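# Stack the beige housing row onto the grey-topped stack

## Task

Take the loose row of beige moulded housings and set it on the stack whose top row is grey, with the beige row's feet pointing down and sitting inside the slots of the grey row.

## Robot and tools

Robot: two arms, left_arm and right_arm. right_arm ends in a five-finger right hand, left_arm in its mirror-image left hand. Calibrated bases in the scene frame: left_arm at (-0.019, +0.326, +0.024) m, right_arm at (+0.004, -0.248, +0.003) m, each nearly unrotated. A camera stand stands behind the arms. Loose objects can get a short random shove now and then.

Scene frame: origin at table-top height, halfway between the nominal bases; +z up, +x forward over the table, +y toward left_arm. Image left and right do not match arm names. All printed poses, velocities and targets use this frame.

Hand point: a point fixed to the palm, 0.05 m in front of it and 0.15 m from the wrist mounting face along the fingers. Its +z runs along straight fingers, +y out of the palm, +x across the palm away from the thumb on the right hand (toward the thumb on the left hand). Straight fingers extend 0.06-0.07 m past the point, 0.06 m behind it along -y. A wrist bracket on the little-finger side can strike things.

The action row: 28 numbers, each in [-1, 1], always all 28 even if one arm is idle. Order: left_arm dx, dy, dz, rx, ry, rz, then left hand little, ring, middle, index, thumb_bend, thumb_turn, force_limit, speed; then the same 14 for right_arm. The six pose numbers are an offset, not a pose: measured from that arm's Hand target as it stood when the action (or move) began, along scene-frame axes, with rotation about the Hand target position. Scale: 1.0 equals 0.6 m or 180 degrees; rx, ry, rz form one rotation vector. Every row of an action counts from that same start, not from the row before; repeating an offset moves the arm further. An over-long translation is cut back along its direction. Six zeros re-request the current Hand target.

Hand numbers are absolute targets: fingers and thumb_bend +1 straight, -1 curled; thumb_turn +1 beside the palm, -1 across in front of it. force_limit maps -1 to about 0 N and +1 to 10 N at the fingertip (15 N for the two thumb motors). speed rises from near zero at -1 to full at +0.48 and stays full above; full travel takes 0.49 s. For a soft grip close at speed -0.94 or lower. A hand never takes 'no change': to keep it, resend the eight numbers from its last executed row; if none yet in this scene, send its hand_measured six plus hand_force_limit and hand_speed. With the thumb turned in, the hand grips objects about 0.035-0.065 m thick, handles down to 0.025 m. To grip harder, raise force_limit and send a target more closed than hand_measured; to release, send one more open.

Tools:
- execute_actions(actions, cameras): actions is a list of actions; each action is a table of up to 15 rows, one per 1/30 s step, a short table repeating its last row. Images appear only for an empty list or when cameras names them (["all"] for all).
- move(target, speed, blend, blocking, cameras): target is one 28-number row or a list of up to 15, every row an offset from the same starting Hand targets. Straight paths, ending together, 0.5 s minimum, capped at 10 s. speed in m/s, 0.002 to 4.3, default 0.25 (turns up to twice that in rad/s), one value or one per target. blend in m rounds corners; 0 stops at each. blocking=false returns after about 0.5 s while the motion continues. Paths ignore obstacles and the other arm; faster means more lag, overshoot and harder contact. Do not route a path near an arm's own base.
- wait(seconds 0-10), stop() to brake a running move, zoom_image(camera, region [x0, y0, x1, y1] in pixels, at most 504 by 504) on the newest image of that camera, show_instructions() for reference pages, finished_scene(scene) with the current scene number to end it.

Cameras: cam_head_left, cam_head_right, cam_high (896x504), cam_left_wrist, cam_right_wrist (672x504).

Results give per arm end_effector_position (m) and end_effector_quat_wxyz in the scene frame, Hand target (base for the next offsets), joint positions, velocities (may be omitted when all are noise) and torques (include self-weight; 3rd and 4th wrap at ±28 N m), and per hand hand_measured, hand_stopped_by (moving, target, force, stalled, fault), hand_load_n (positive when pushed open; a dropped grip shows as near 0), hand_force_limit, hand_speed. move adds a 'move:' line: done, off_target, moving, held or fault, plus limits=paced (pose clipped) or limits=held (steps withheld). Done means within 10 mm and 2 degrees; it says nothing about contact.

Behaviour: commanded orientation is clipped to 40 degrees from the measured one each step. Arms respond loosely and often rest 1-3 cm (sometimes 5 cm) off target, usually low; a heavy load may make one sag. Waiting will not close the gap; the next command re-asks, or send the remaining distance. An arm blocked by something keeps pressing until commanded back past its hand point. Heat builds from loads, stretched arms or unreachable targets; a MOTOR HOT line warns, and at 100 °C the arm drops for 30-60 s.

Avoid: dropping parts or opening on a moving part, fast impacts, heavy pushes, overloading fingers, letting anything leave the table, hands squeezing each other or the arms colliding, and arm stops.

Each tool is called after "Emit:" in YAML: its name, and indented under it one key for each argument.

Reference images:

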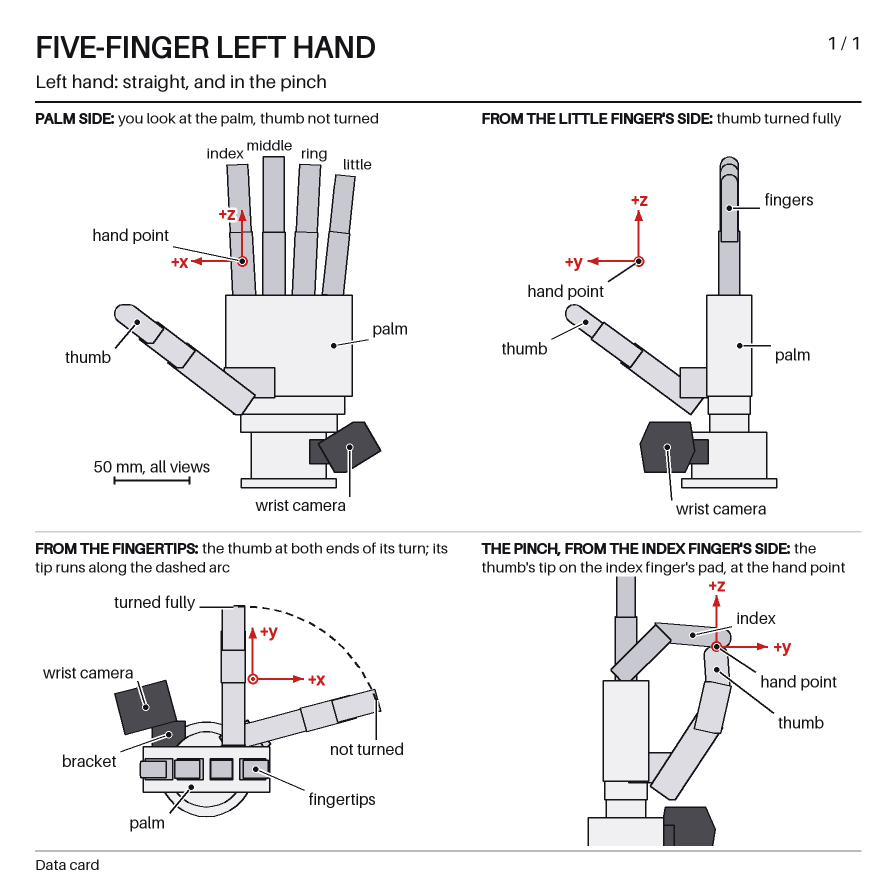

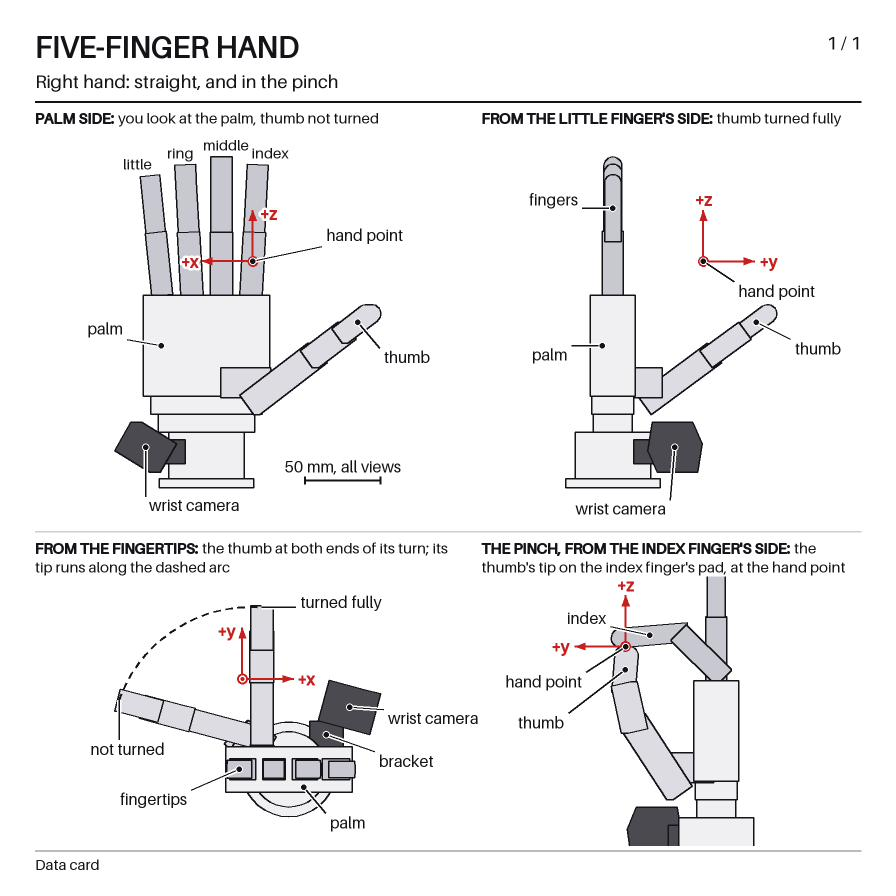

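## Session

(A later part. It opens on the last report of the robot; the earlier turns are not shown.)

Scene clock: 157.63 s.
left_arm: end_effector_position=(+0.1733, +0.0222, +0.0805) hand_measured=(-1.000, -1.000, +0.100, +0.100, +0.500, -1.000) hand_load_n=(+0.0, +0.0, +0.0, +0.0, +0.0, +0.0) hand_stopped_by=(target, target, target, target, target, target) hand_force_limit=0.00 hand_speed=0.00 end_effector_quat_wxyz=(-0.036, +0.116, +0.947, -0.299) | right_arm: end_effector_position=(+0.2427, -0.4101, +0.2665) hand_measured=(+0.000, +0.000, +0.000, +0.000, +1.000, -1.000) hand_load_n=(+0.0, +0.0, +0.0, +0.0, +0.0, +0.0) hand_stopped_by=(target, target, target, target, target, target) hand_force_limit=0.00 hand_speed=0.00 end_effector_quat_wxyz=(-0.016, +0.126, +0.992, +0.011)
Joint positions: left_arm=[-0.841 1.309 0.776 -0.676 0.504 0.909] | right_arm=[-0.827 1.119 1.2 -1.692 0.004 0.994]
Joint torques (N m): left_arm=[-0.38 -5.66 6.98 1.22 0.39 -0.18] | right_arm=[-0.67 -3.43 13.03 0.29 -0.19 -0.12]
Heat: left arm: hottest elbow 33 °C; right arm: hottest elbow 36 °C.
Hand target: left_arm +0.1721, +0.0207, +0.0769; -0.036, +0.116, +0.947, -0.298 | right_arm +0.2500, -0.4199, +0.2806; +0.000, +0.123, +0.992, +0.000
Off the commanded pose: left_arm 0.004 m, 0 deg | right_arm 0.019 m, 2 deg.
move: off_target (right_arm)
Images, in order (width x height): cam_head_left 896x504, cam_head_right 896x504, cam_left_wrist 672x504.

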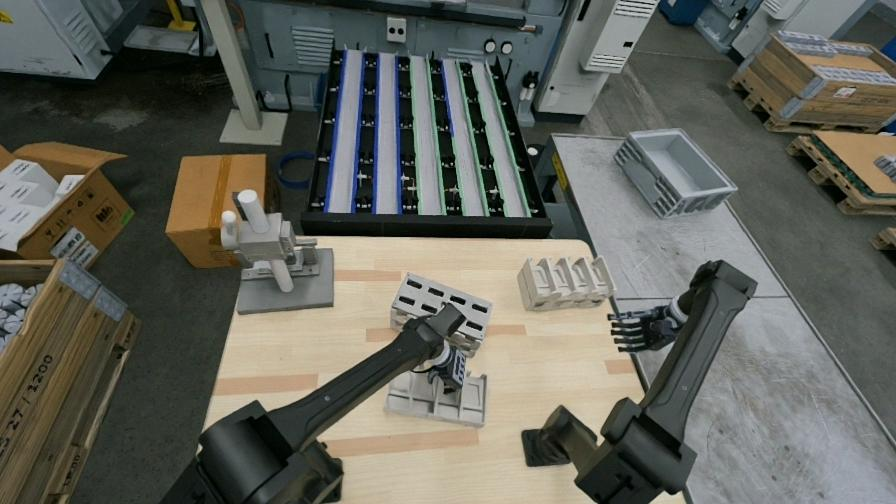

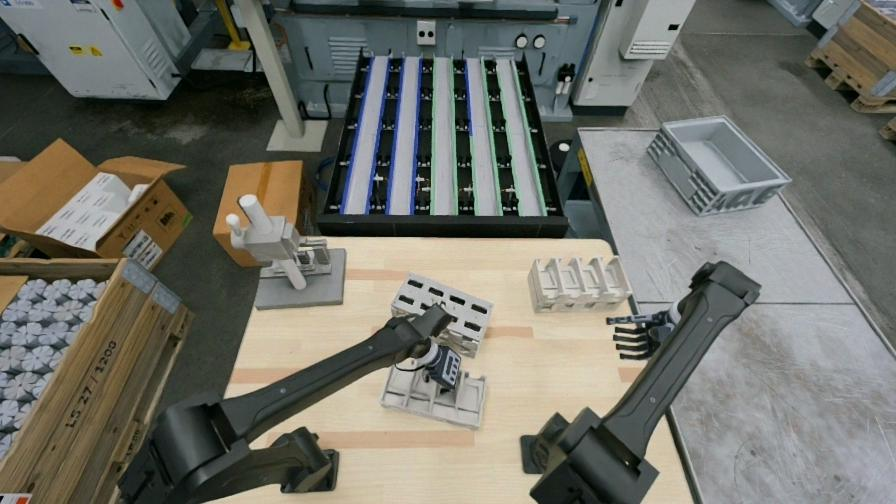

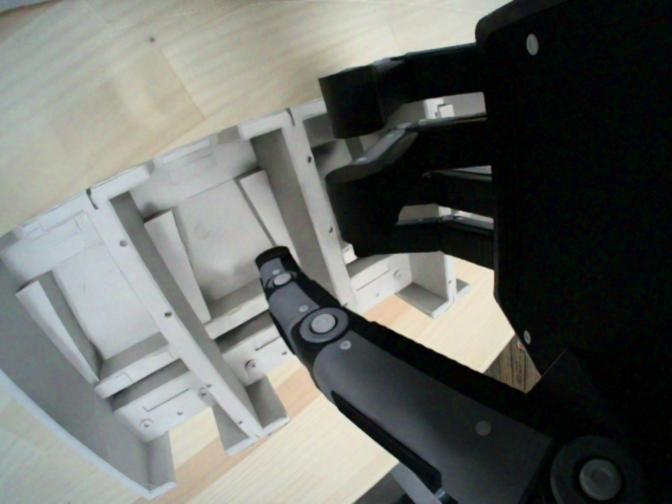

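Emit:
move:
  target: [-0.012, 0.01, -0.042, 0,0,0, -1,-1,0.1,0.1,0.5,-1,0,0, 0,0,0,0,0,0,0,0,0,0,1,-1,0,0]
  speed: 0.08
  cameras: ["cam_head_left","cam_head_right","cam_left_wrist"]

Emit:
zoom_image:
  camera: "cam_head_left"
  region: [390, 330, 490, 430]

Emit:
zoom_image:
  camera: "cam_left_wrist"
  region: [180, 50, 480, 350]

Scene clock: 160.20 s.
left_arm: end_effector_position=(+0.1698, +0.0243, +0.0611) hand_measured=(-1.000, -1.000, +0.100, +0.100, +0.500, -1.000) hand_load_n=(+0.0, +0.0, +0.0, +0.0, +0.0, +0.0) hand_stopped_by=(target, target, target, target, target, target) hand_force_limit=0.00 hand_speed=0.00 end_effector_quat_wxyz=(-0.029, +0.118, +0.945, -0.305) | right_arm: end_effector_position=(+0.2427, -0.4101, +0.2665) hand_measured=(+0.000, +0.000, +0.000, +0.000, +1.000, -1.000) hand_load_n=(+0.0, +0.5, +0.0, +0.0, +0.0, +0.0) hand_stopped_by=(target, target, target, target, target, target) hand_force_limit=0.00 hand_speed=0.00 end_effector_quat_wxyz=(-0.016, +0.126, +0.992, +0.011)
Joint positions: left_arm=[-0.843 1.319 0.722 -0.591 0.504 0.905] | right_arm=[-0.827 1.119 1.2 -1.692 0.004 0.994]
Joint torques (N m): left_arm=[-0.5 -4.72 6.17 1.13 0.32 -0.18] | right_arm=[-0.67 -3.43 13 0.32 -0.18 -0.12]
Heat: left arm: hottest elbow 33 °C; right arm: hottest elbow 36 °C.
Hand target: left_arm +0.1650, +0.0267, +0.0518; -0.036, +0.116, +0.947, -0.298 | right_arm +0.2500, -0.4199, +0.2806; +0.000, +0.123, +0.992, +0.000
Off the commanded pose: left_arm 0.011 m, 1 deg | right_arm 0.019 m, 2 deg.
move: off_target (left_arm, right_arm)
Images, in order (width x height): cam_head_left 896x504, cam_head_right 896x504, cam_left_wrist 672x504.

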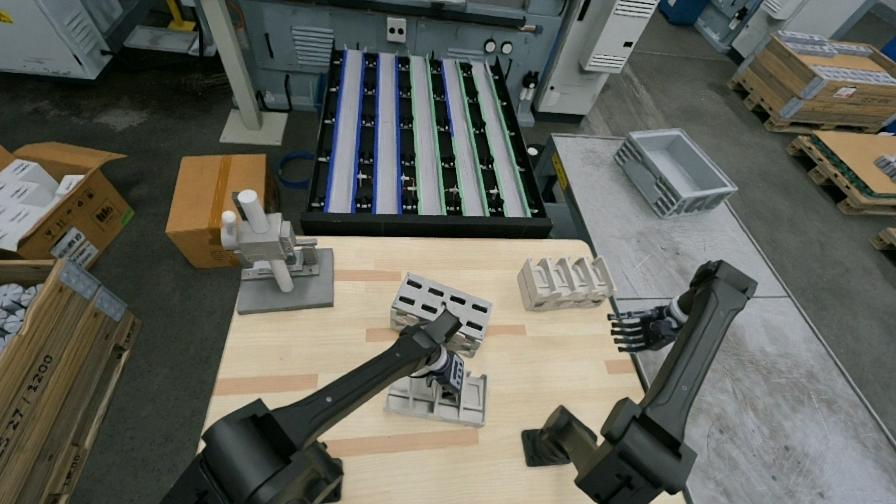

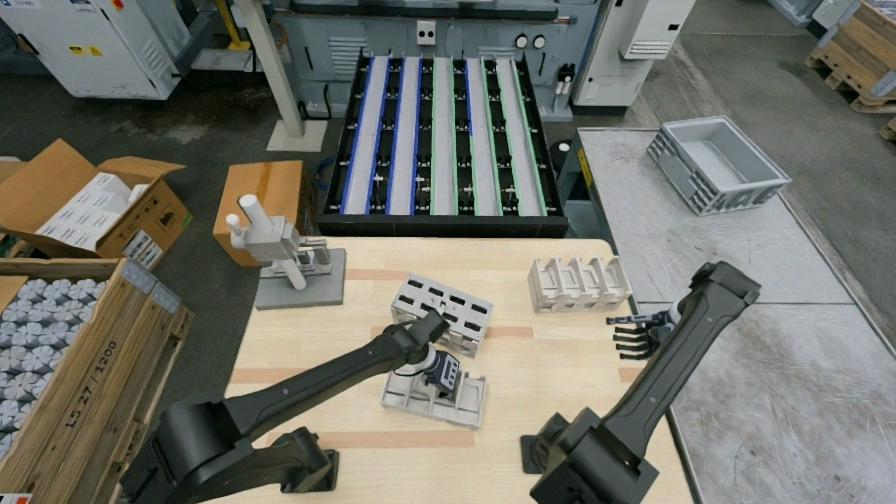

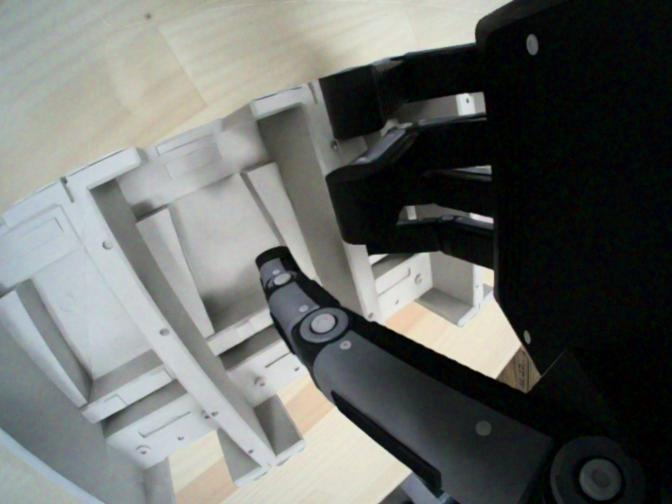

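Scaled by 5.040 from the camera's 896x504 image, which has a finer 1280x720 frame.

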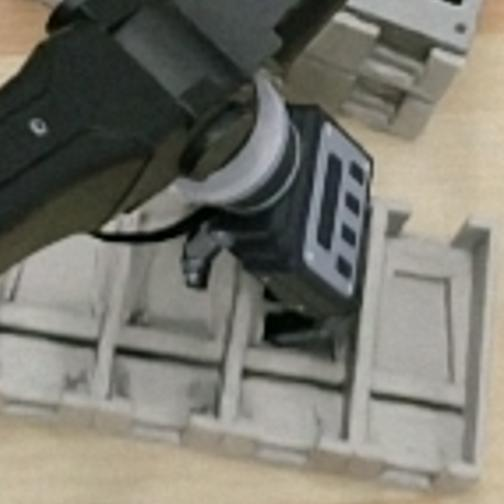

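Scaled by 1.680 from the camera's 672x504 image, which has a finer 960x720 frame.

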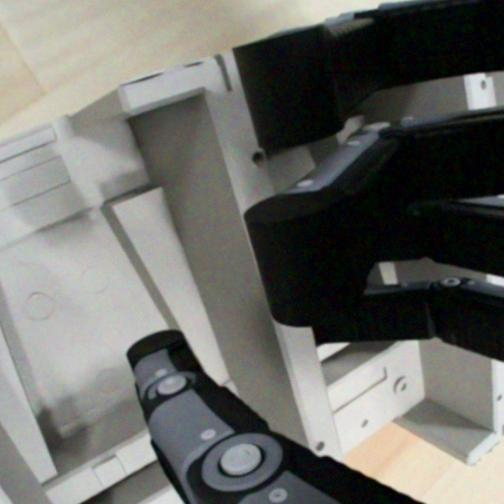

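Emit:
move:
  target:
    - [0.005, -0.01, 0.09, 0,0,0, -1,-1,0.1,0.1,0.5,-1,0,0, 0,0,0,0,0,0,0,0,0,0,1,-1,0,0]
    - [0.005, -0.02, 0.09, 0,0,0, -1,-0.2,-0.2,-0.2,0.5,-1,0,0, 0,0,0,0,0,0,0,0,0,0,1,-1,0,0]
  speed: 0.08
  cameras: ["cam_head_left","cam_head_right","cam_left_wrist"]

Emit:
zoom_image:
  camera: "cam_head_left"
  region: [390, 330, 490, 430]

Emit:
zoom_image:
  camera: "cam_left_wrist"
  region: [180, 50, 480, 350]

Scene clock: 167.17 s.
left_arm: end_effector_position=(+0.1556, +0.0306, +0.0891) hand_measured=(-1.000, -0.200, +0.022, -0.072, +0.500, -1.000) hand_load_n=(+0.0, +0.0, +0.0, +0.0, +0.0, +0.0) hand_stopped_by=(target, target, force, force, target, target) hand_force_limit=0.00 hand_speed=0.00 end_effector_quat_wxyz=(-0.051, +0.111, +0.951, -0.285) | right_arm: end_effector_position=(+0.2427, -0.4101, +0.2665) hand_measured=(+0.000, +0.000, +0.000, +0.000, +1.000, -1.000) hand_load_n=(+0.0, +0.0, +0.5, +0.0, -0.5, +0.0) hand_stopped_by=(target, target, target, target, target, target) hand_force_limit=0.00 hand_speed=0.00 end_effector_quat_wxyz=(-0.016, +0.126, +0.992, +0.011)
Joint positions: left_arm=[-0.862 1.273 0.773 -0.741 0.496 0.885] | right_arm=[-0.827 1.119 1.2 -1.692 0.004 0.994]
Joint torques (N m): left_arm=[-0.38 -5.77 11.38 0.62 0.4 -0.16] | right_arm=[-0.73 -3.49 13 0.31 -0.19 -0.12]
Heat: left arm: hottest elbow 33 °C; right arm: hottest elbow 36 °C.
Hand target: left_arm +0.1680, +0.0147, +0.1057; -0.036, +0.116, +0.947, -0.298 | right_arm +0.2500, -0.4199, +0.2806; +0.000, +0.123, +0.992, +0.000
Off the commanded pose: left_arm 0.026 m, 2 deg | right_arm 0.019 m, 2 deg.
move: off_target (left_arm, right_arm); target 2's new numbers were sent with left_arm's hand 0.032 m and 3 deg from that target
Images, in order (width x height): cam_head_left 896x504, cam_head_right 896x504, cam_left_wrist 672x504.

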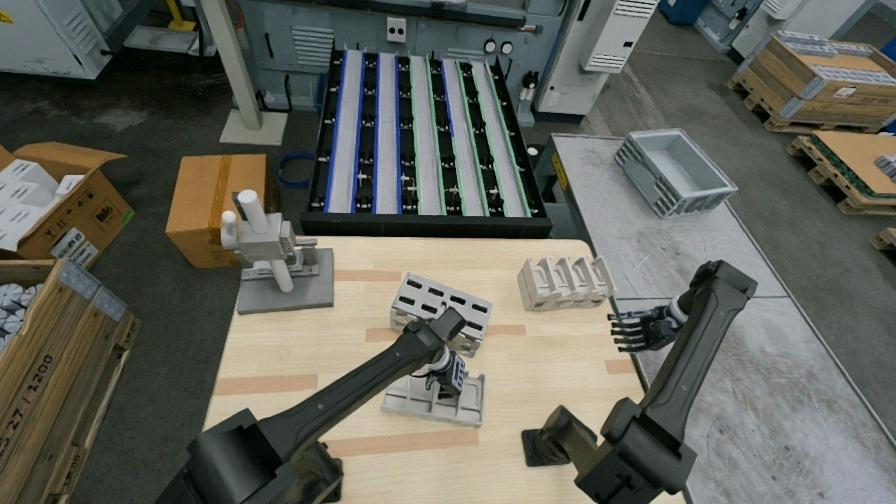

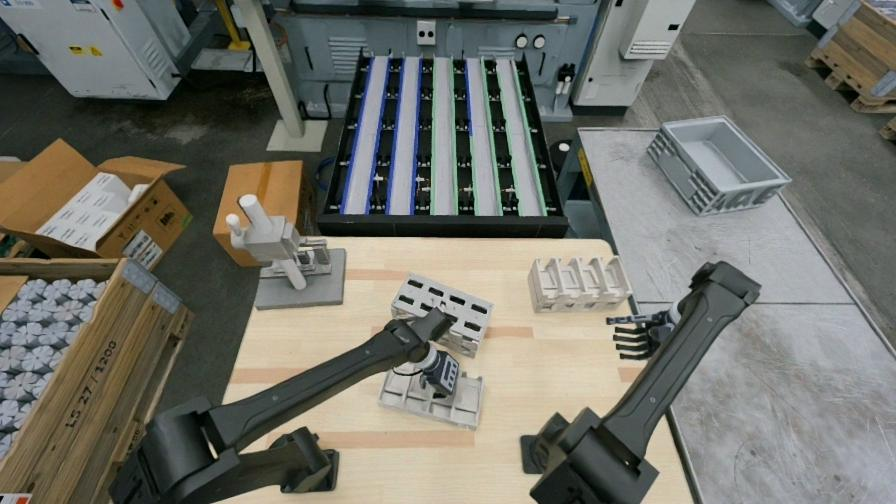

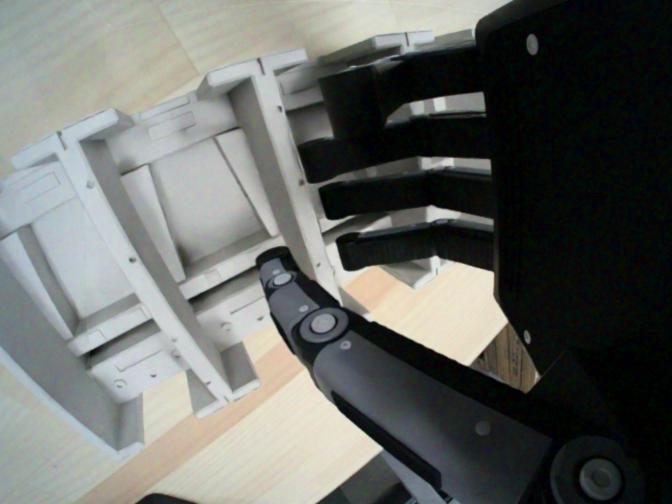

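Scaled by 5.040 from the camera's 896x504 image, which has a finer 1280x720 frame.

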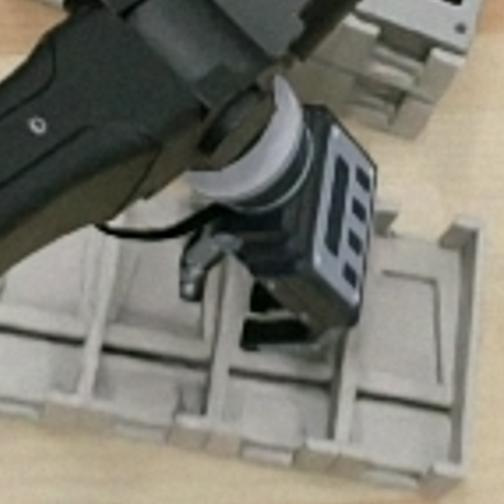

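Scaled by 1.680 from the camera's 672x504 image, which has a finer 960x720 frame.

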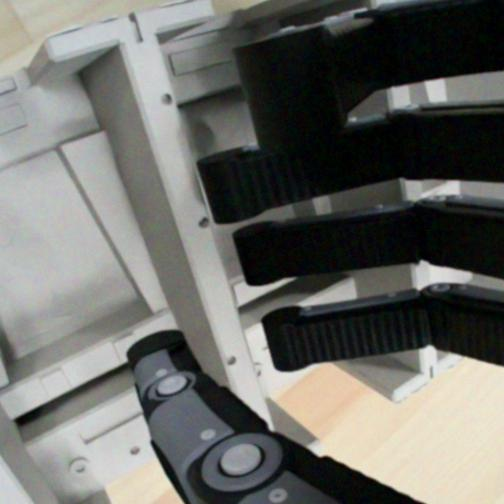

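Emit:
move:
  target:
    - [-0.004, 0.01, -0.05, 0,0,0, -1,-0.2,-0.2,-0.2,0.5,-1,0,0, 0,0,0,0,0,0,0,0,0,0,1,-1,0,0]
    - [-0.004, 0.015, -0.08, 0,0,0, -1,-0.2,-0.2,-0.2,0.5,-1,0,0, 0,0,0,0,0,0,0,0,0,0,1,-1,0,0]
  speed: 0.08
  cameras: ["cam_head_left","cam_head_right","cam_left_wrist"]

Emit:
zoom_image:
  camera: "cam_head_left"
  region: [390, 330, 490, 430]

Emit:
zoom_image:
  camera: "cam_left_wrist"
  region: [180, 50, 480, 350]

Scene clock: 170.83 s.
left_arm: end_effector_position=(+0.1623, +0.0233, +0.0604) hand_measured=(-1.000, -0.200, +0.022, -0.072, +0.500, -1.000) hand_load_n=(+0.0, +0.5, +0.0, +0.0, +0.0, +0.0) hand_stopped_by=(target, target, force, force, target, target) hand_force_limit=0.00 hand_speed=0.00 end_effector_quat_wxyz=(-0.039, +0.115, +0.947, -0.296) | right_arm: end_effector_position=(+0.2427, -0.4101, +0.2665) hand_measured=(+0.000, +0.000, +0.000, +0.000, +1.000, -1.000) hand_load_n=(+0.0, +0.0, +0.0, +0.0, +0.0, +0.0) hand_stopped_by=(target, target, target, target, target, target) hand_force_limit=0.00 hand_speed=0.00 end_effector_quat_wxyz=(-0.016, +0.126, +0.992, +0.011)
Joint positions: left_arm=[-0.862 1.326 0.729 -0.611 0.496 0.887] | right_arm=[-0.827 1.119 1.2 -1.692 0.004 0.994]
Joint torques (N m): left_arm=[0.5 -5.66 6.82 1.24 0.53 -0.04] | right_arm=[-0.73 -3.43 13 0.31 -0.19 -0.12]
Heat: left arm: hottest elbow 33 °C; right arm: hottest elbow 37 °C.
Hand target: left_arm +0.1657, +0.0236, +0.0578; -0.036, +0.116, +0.947, -0.298 | right_arm +0.2500, -0.4199, +0.2806; +0.000, +0.123, +0.992, +0.000
Off the commanded pose: left_arm 0.004 m, 0 deg | right_arm 0.019 m, 2 deg.
move: off_target (right_arm)
Images, in order (width x height): cam_head_left 896x504, cam_head_right 896x504, cam_left_wrist 672x504.

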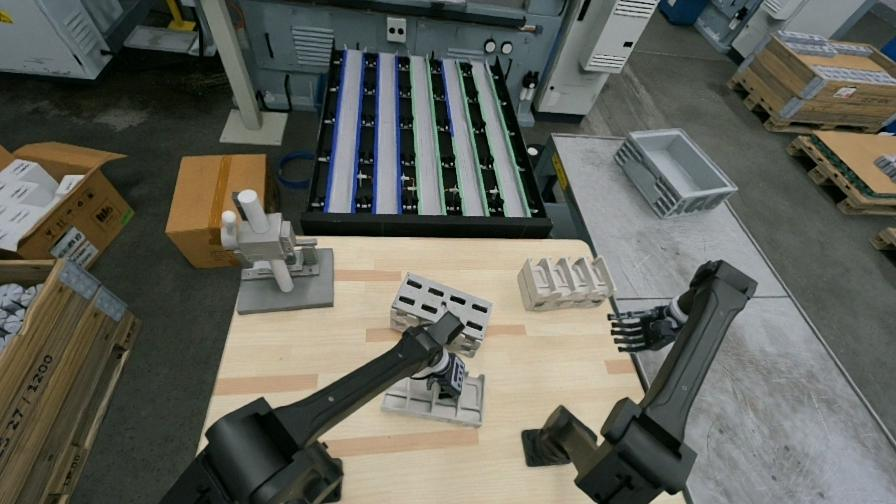

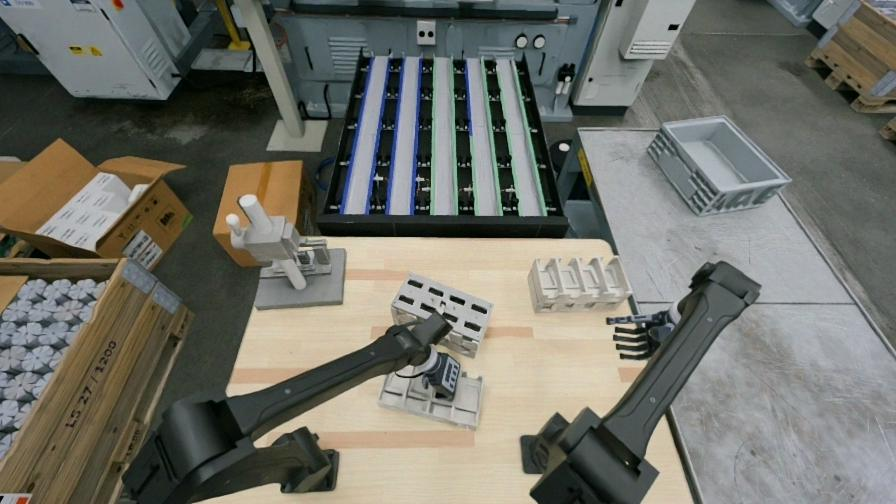

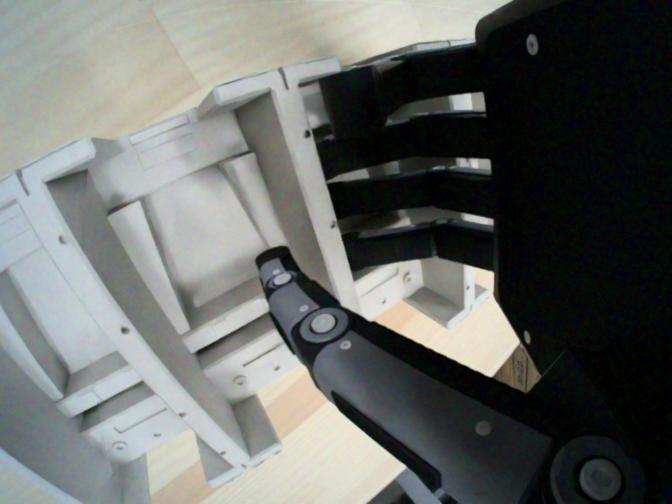

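Scaled by 5.040 from the camera's 896x504 image, which has a finer 1280x720 frame.

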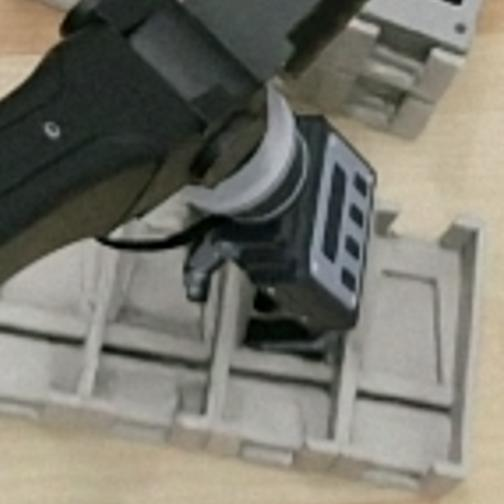

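Scaled by 1.680 from the camera's 672x504 image, which has a finer 960x720 frame.

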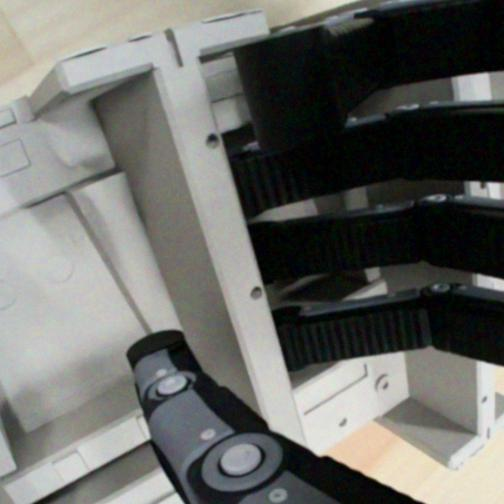

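Emit:
move:
  target: [0.0, 0.0, -0.02, 0,0,0, -1,-0.2,-0.2,-0.2,0.5,-1,0,0, 0,0,0,0,0,0,0,0,0,0,1,-1,0,0]
  speed: 0.05
  cameras: ["cam_left_wrist"]

Scene clock: 173.30 s.
left_arm: end_effector_position=(+0.1643, +0.0207, +0.0520) hand_measured=(-1.000, -0.200, +0.022, -0.072, +0.500, -1.000) hand_load_n=(+0.5, +0.0, +0.0, +0.0, +0.0, +0.0) hand_stopped_by=(target, target, force, force, target, target) hand_force_limit=0.00 hand_speed=0.00 end_effector_quat_wxyz=(-0.035, +0.117, +0.946, -0.300) | right_arm: end_effector_position=(+0.2427, -0.4101, +0.2665) hand_measured=(+0.000, +0.000, +0.000, +0.000, +1.000, -1.000) hand_load_n=(+0.0, +0.0, +0.0, +0.0, +0.0, +0.0) hand_stopped_by=(target, target, target, target, target, target) hand_force_limit=0.00 hand_speed=0.00 end_effector_quat_wxyz=(-0.016, +0.126, +0.992, +0.011)
Joint positions: left_arm=[-0.862 1.343 0.716 -0.569 0.498 0.888] | right_arm=[-0.827 1.119 1.2 -1.692 0.004 0.994]
Joint torques (N m): left_arm=[0.44 -5.25 6.35 1.18 0.48 -0.05] | right_arm=[-0.73 -3.43 13.01 0.31 -0.19 -0.11]
Heat: left arm: hottest elbow 33 °C; right arm: hottest elbow 37 °C.
Hand target: left_arm +0.1656, +0.0235, +0.0458; -0.036, +0.116, +0.947, -0.298 | right_arm +0.2500, -0.4199, +0.2806; +0.000, +0.123, +0.992, +0.000
Off the commanded pose: left_arm 0.007 m, 0 deg | right_arm 0.019 m, 2 deg.
move: off_target (right_arm)
Images, in order (width x height): cam_left_wrist 672x504.

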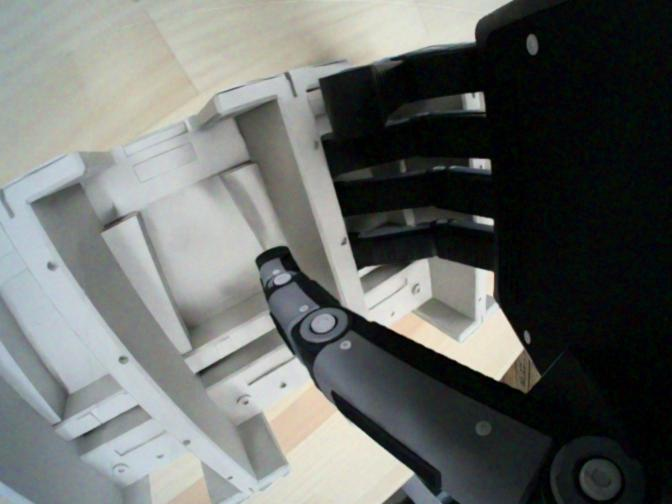

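Emit:
move:
  target: [0.0, 0.0, 0.0, 0,0,0, -1,-0.2,-0.2,-0.2,-0.6,-1,0.2,-0.6, 0,0,0,0,0,0,0,0,0,0,1,-1,0,0]
  speed: 0.05
  cameras: ["cam_left_wrist", "cam_head_left"]

Scene clock: 174.67 s.
left_arm: end_effector_position=(+0.1656, +0.0227, +0.0508) hand_measured=(-1.000, -0.200, +0.022, -0.072, +0.336, -1.000) hand_load_n=(-1.0, +0.0, +0.5, +0.0, +3.5, +2.0) hand_stopped_by=(target, target, force, force, force, target) hand_force_limit=0.20 hand_speed=-0.60 end_effector_quat_wxyz=(-0.033, +0.119, +0.946, -0.299) | right_arm: end_effector_position=(+0.2427, -0.4101, +0.2665) hand_measured=(+0.000, +0.000, +0.000, +0.000, +1.000, -1.000) hand_load_n=(+0.0, +0.0, +0.0, +0.0, +0.0, +0.0) hand_stopped_by=(target, target, target, target, target, target) hand_force_limit=0.00 hand_speed=0.00 end_effector_quat_wxyz=(-0.016, +0.126, +0.992, +0.011)
Joint positions: left_arm=[-0.859 1.343 0.714 -0.569 0.495 0.895] | right_arm=[-0.827 1.119 1.2 -1.692 0.004 0.994]
Joint torques (N m): left_arm=[0.21 -5.25 6.52 1.18 0.6 -0.12] | right_arm=[-0.73 -3.49 13.01 0.31 -0.19 -0.12]
Heat: left arm: hottest elbow 33 °C; right arm: hottest elbow 37 °C.
Hand target: left_arm +0.1656, +0.0235, +0.0458; -0.036, +0.116, +0.947, -0.298 | right_arm +0.2500, -0.4199, +0.2806; +0.000, +0.123, +0.992, +0.000
Off the commanded pose: left_arm 0.005 m, 0 deg | right_arm 0.019 m, 2 deg.
move: off_target (right_arm)
Images, in order (width x height): cam_head_left 896x504, cam_left_wrist 672x504.

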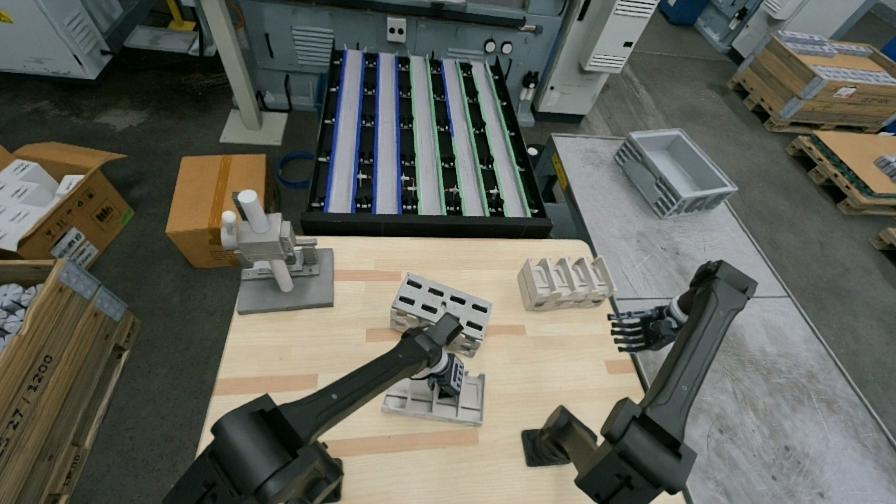

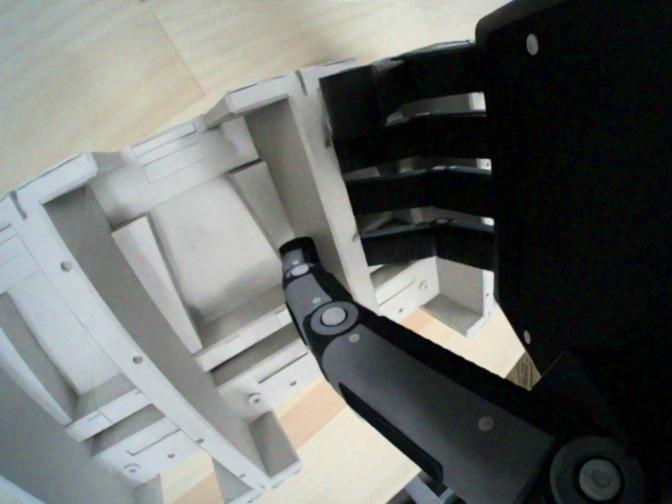

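Emit:
move:
  target: [0.0, 0.0, 0.0, 0,0,0, -1,-0.5,-0.5,-0.5,-0.6,-1,0.2,-0.6, 0,0,0,0,0,0,0,0,0,0,1,-1,0,0]
  speed: 0.05
  cameras: ["cam_left_wrist"]

Emit:
move:
  target: [0.0, 0.0, 0.0, 0,0,0, -1,-0.5,-0.5,-0.5,-0.65,-1,0.4,-0.6, 0,0,0,0,0,0,0,0,0,0,1,-1,0,0]
  speed: 0.05
  cameras: ["cam_left_wrist"]

Scene clock: 177.37 s.
left_arm: end_effector_position=(+0.1656, +0.0216, +0.0507) hand_measured=(-1.000, -0.268, -0.006, -0.244, +0.338, -1.000) hand_load_n=(+0.0, +2.5, +2.0, +15.5, +15.0, +1.5) hand_stopped_by=(target, force, force, force, force, target) hand_force_limit=0.20 hand_speed=-0.60 end_effector_quat_wxyz=(-0.034, +0.119, +0.946, -0.300) | right_arm: end_effector_position=(+0.2427, -0.4101, +0.2665) hand_measured=(+0.000, +0.000, +0.000, +0.000, +1.000, -1.000) hand_load_n=(+0.0, +0.0, +0.0, +0.0, +0.0, +0.0) hand_stopped_by=(target, target, target, target, target, target) hand_force_limit=0.00 hand_speed=0.00 end_effector_quat_wxyz=(-0.016, +0.126, +0.992, +0.011)
Joint positions: left_arm=[-0.859 1.344 0.714 -0.565 0.498 0.894] | right_arm=[-0.827 1.119 1.2 -1.692 0.004 0.994]
Joint torques (N m): left_arm=[0.21 -5.42 6.53 1.06 0.47 -0.11] | right_arm=[-0.73 -3.43 12.98 0.31 -0.19 -0.12]
Heat: left arm: hottest elbow 33 °C; right arm: hottest elbow 37 °C.
Hand target: left_arm +0.1655, +0.0236, +0.0457; -0.036, +0.116, +0.947, -0.298 | right_arm +0.2500, -0.4199, +0.2806; +0.000, +0.123, +0.992, +0.000
Off the commanded pose: left_arm 0.005 m, 1 deg | right_arm 0.019 m, 2 deg.
move: off_target (right_arm)
Images, in order (width x height): cam_left_wrist 672x504.

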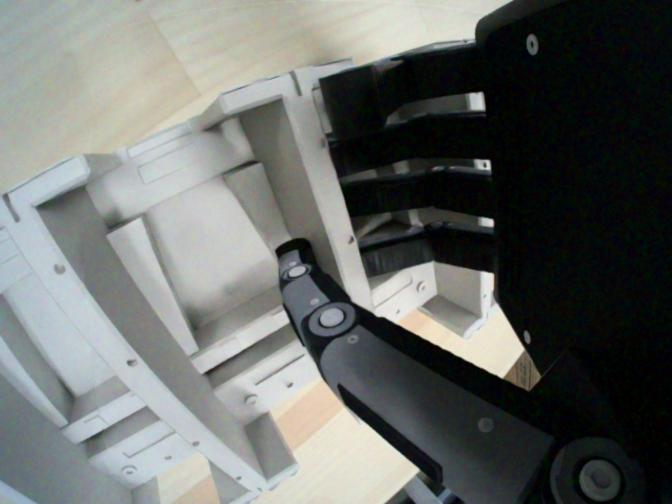

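Scene clock: 177.87 s.
left_arm: end_effector_position=(+0.1656, +0.0216, +0.0507) hand_measured=(-1.000, -0.268, -0.006, -0.244, +0.338, -1.000) hand_load_n=(+0.0, +2.5, +2.0, +15.0, +15.0, +1.5) hand_stopped_by=(target, force, force, force, force, target) hand_force_limit=0.40 hand_speed=-0.60 end_effector_quat_wxyz=(-0.034, +0.119, +0.946, -0.300) | right_arm: end_effector_position=(+0.2427, -0.4101, +0.2665) hand_measured=(+0.000, +0.000, +0.000, +0.000, +1.000, -1.000) hand_load_n=(+0.0, +0.0, +0.0, +0.0, +0.0, +0.0) hand_stopped_by=(target, target, target, target, target, target) hand_force_limit=0.00 hand_speed=0.00 end_effector_quat_wxyz=(-0.016, +0.126, +0.992, +0.011)
Joint positions: left_arm=[-0.859 1.344 0.714 -0.565 0.498 0.894] | right_arm=[-0.827 1.119 1.2 -1.692 0.004 0.994]
Joint torques (N m): left_arm=[0.21 -5.42 6.53 1.06 0.48 -0.11] | right_arm=[-0.67 -3.43 13.01 0.29 -0.19 -0.12]
Heat: left arm: hottest elbow 33 °C; right arm: hottest elbow 37 °C.
Hand target: left_arm +0.1655, +0.0236, +0.0457; -0.036, +0.116, +0.947, -0.298 | right_arm +0.2500, -0.4199, +0.2806; +0.000, +0.123, +0.992, +0.000
Off the commanded pose: left_arm 0.005 m, 1 deg | right_arm 0.019 m, 2 deg.
move: off_target (right_arm)
Images, in order (width x height): cam_left_wrist 672x504.

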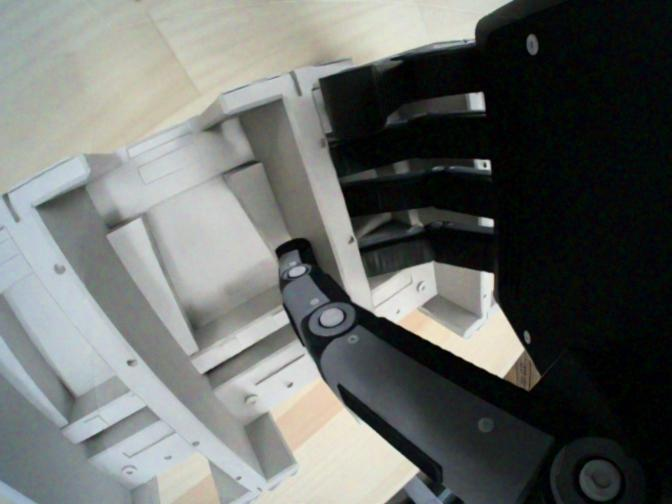

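Emit:
move:
  target: [0.0, 0.0, 0.08, 0,0,0, -1,-0.5,-0.5,-0.5,-0.65,-1,0.4,-0.6, 0,0,0,0,0,0,0,0,0,0,1,-1,0,0]
  speed: 0.05
  cameras: ["all"]

Scene clock: 179.97 s.
left_arm: end_effector_position=(+0.1455, +0.0465, +0.0575) hand_measured=(-1.000, -0.268, -0.006, -0.244, +0.340, -1.000) hand_load_n=(-0.5, +1.5, +3.5, +12.5, +17.5, +4.0) hand_stopped_by=(target, force, force, force, force, target) hand_force_limit=0.40 hand_speed=-0.60 end_effector_quat_wxyz=(-0.066, +0.113, +0.955, -0.267) | right_arm: end_effector_position=(+0.2427, -0.4101, +0.2665) hand_measured=(+0.000, +0.000, +0.000, +0.000, +1.000, -1.000) hand_load_n=(+0.0, +0.0, +0.0, +0.0, +0.0, +0.0) hand_stopped_by=(target, target, target, target, target, target) hand_force_limit=0.00 hand_speed=0.00 end_effector_quat_wxyz=(-0.016, +0.126, +0.992, +0.011)
Joint positions: left_arm=[-0.859 1.31 0.714 -0.701 0.491 0.906] | right_arm=[-0.827 1.119 1.2 -1.692 0.004 0.994]
Joint torques (N m): left_arm=[0.21 -9.35 12.23 0.16 0.74 -0.24] | right_arm=[-0.73 -3.43 13.01 0.29 -0.19 -0.12]
Heat: left arm: hottest elbow 33 °C; right arm: hottest elbow 37 °C.
Hand target: left_arm +0.1656, +0.0236, +0.0937; -0.036, +0.116, +0.947, -0.298 | right_arm +0.2500, -0.4199, +0.2806; +0.000, +0.123, +0.992, +0.000
Off the commanded pose: left_arm 0.047 m, 5 deg | right_arm 0.019 m, 2 deg.
move: off_target (left_arm, right_arm)

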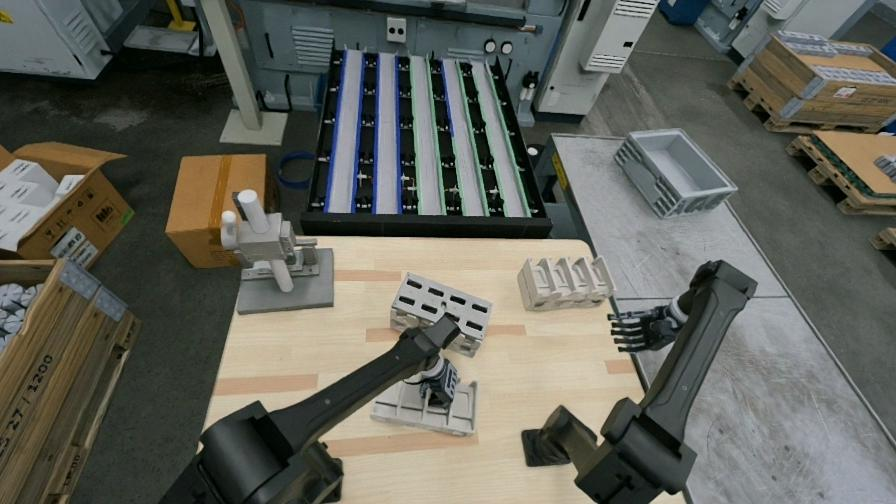

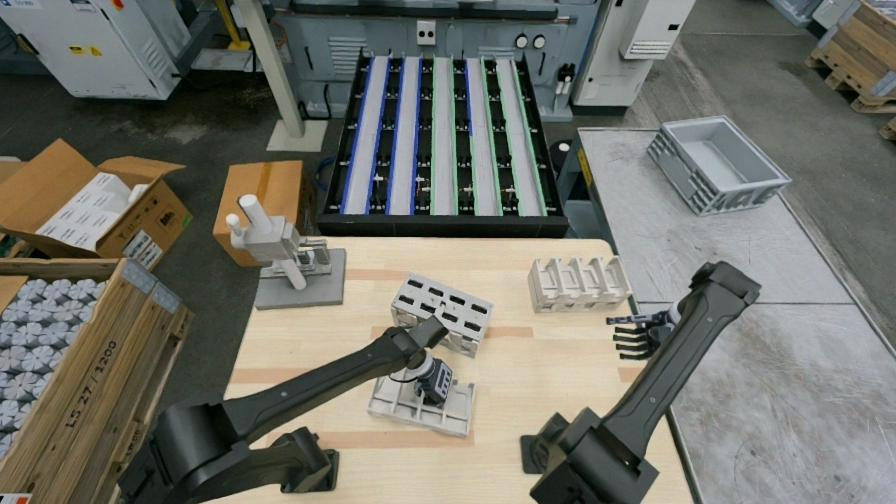

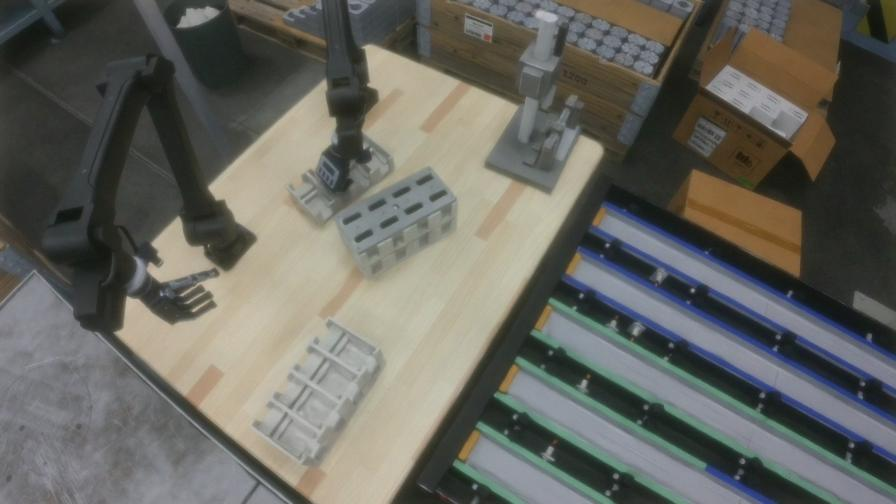

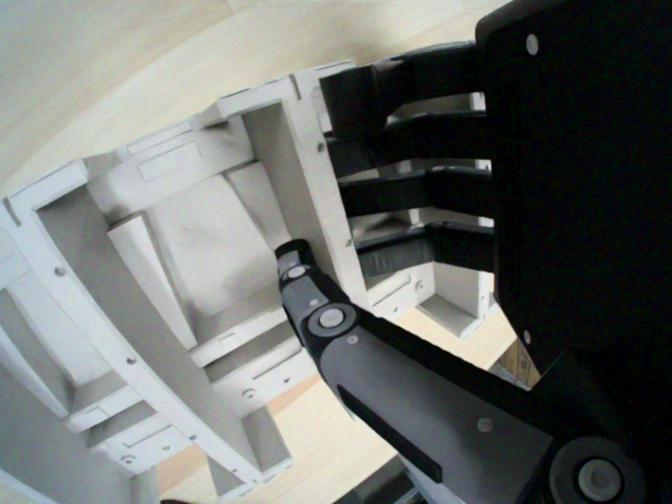

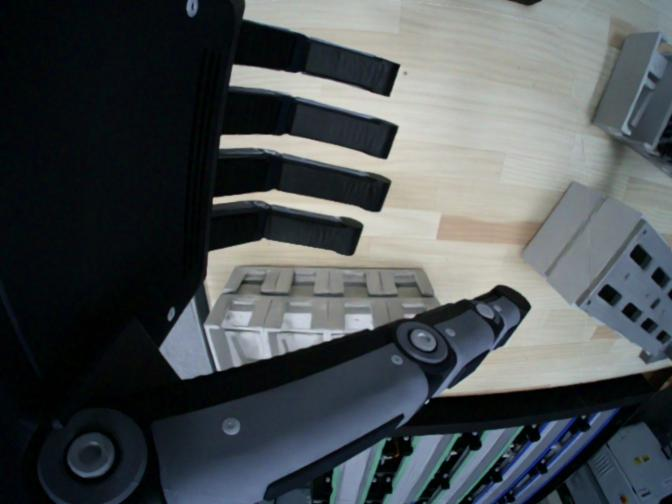

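Emit:
move:
  target: [0.0, 0.0, 0.08, 0,0,0, -1,-0.5,-0.5,-0.5,-0.65,-1,0.4,-0.6, 0,0,0,0,0,0,0,0,0,0,1,-1,0,0]
  speed: 0.05
  cameras: ["cam_head_left","cam_left_wrist"]

Scene clock: 183.13 s.
left_arm: end_effector_position=(+0.1368, +0.0563, +0.0913) hand_measured=(-1.000, -0.268, -0.006, -0.244, +0.340, -1.000) hand_load_n=(-0.5, +7.5, +0.5, +10.0, +12.5, +2.5) hand_stopped_by=(target, force, force, force, force, target) hand_force_limit=0.40 hand_speed=-0.60 end_effector_quat_wxyz=(-0.080, +0.108, +0.958, -0.254) | right_arm: end_effector_position=(+0.2427, -0.4101, +0.2665) hand_measured=(+0.000, +0.000, +0.000, +0.000, +1.000, -1.000) hand_load_n=(+0.0, +0.0, +0.0, +0.0, +0.0, +0.0) hand_stopped_by=(target, target, target, target, target, target) hand_force_limit=0.00 hand_speed=0.00 end_effector_quat_wxyz=(-0.016, +0.126, +0.992, +0.011)
Joint positions: left_arm=[-0.859 1.245 0.762 -0.853 0.49 0.907] | right_arm=[-0.827 1.119 1.2 -1.692 0.004 0.994]
Joint torques (N m): left_arm=[0.21 -9.05 15.57 0.18 0.8 -0.24] | right_arm=[-0.67 -3.43 13 0.31 -0.18 -0.12]
Heat: left arm: hottest elbow 33 °C; right arm: hottest elbow 37 °C.
Hand target: left_arm +0.1655, +0.0236, +0.1417; -0.036, +0.116, +0.947, -0.298 | right_arm +0.2500, -0.4199, +0.2806; +0.000, +0.123, +0.992, +0.000
Off the commanded pose: left_arm 0.067 m, 7 deg | right_arm 0.019 m, 2 deg.
move: off_target (left_arm, right_arm)
Images, in order (width x height): cam_head_left 896x504, cam_left_wrist 672x504.

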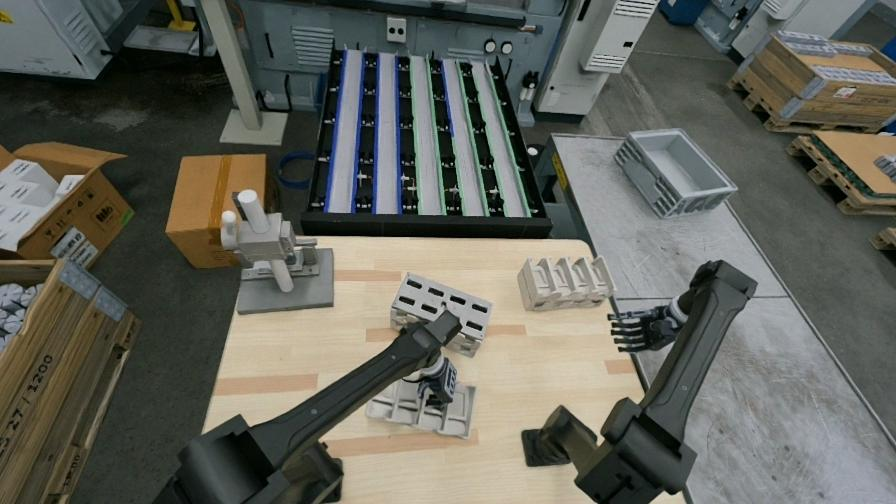

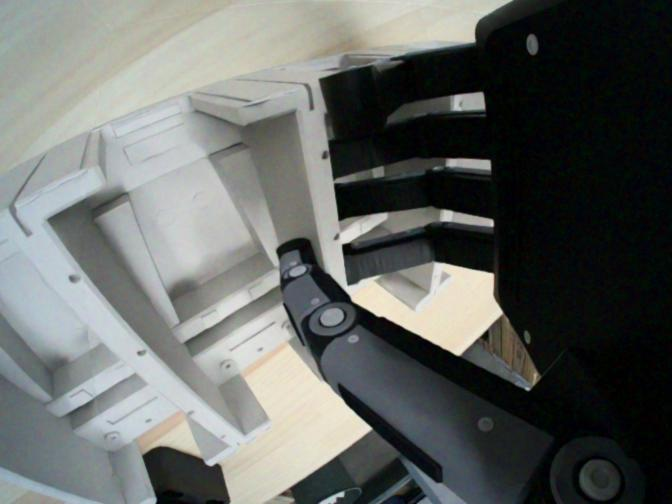

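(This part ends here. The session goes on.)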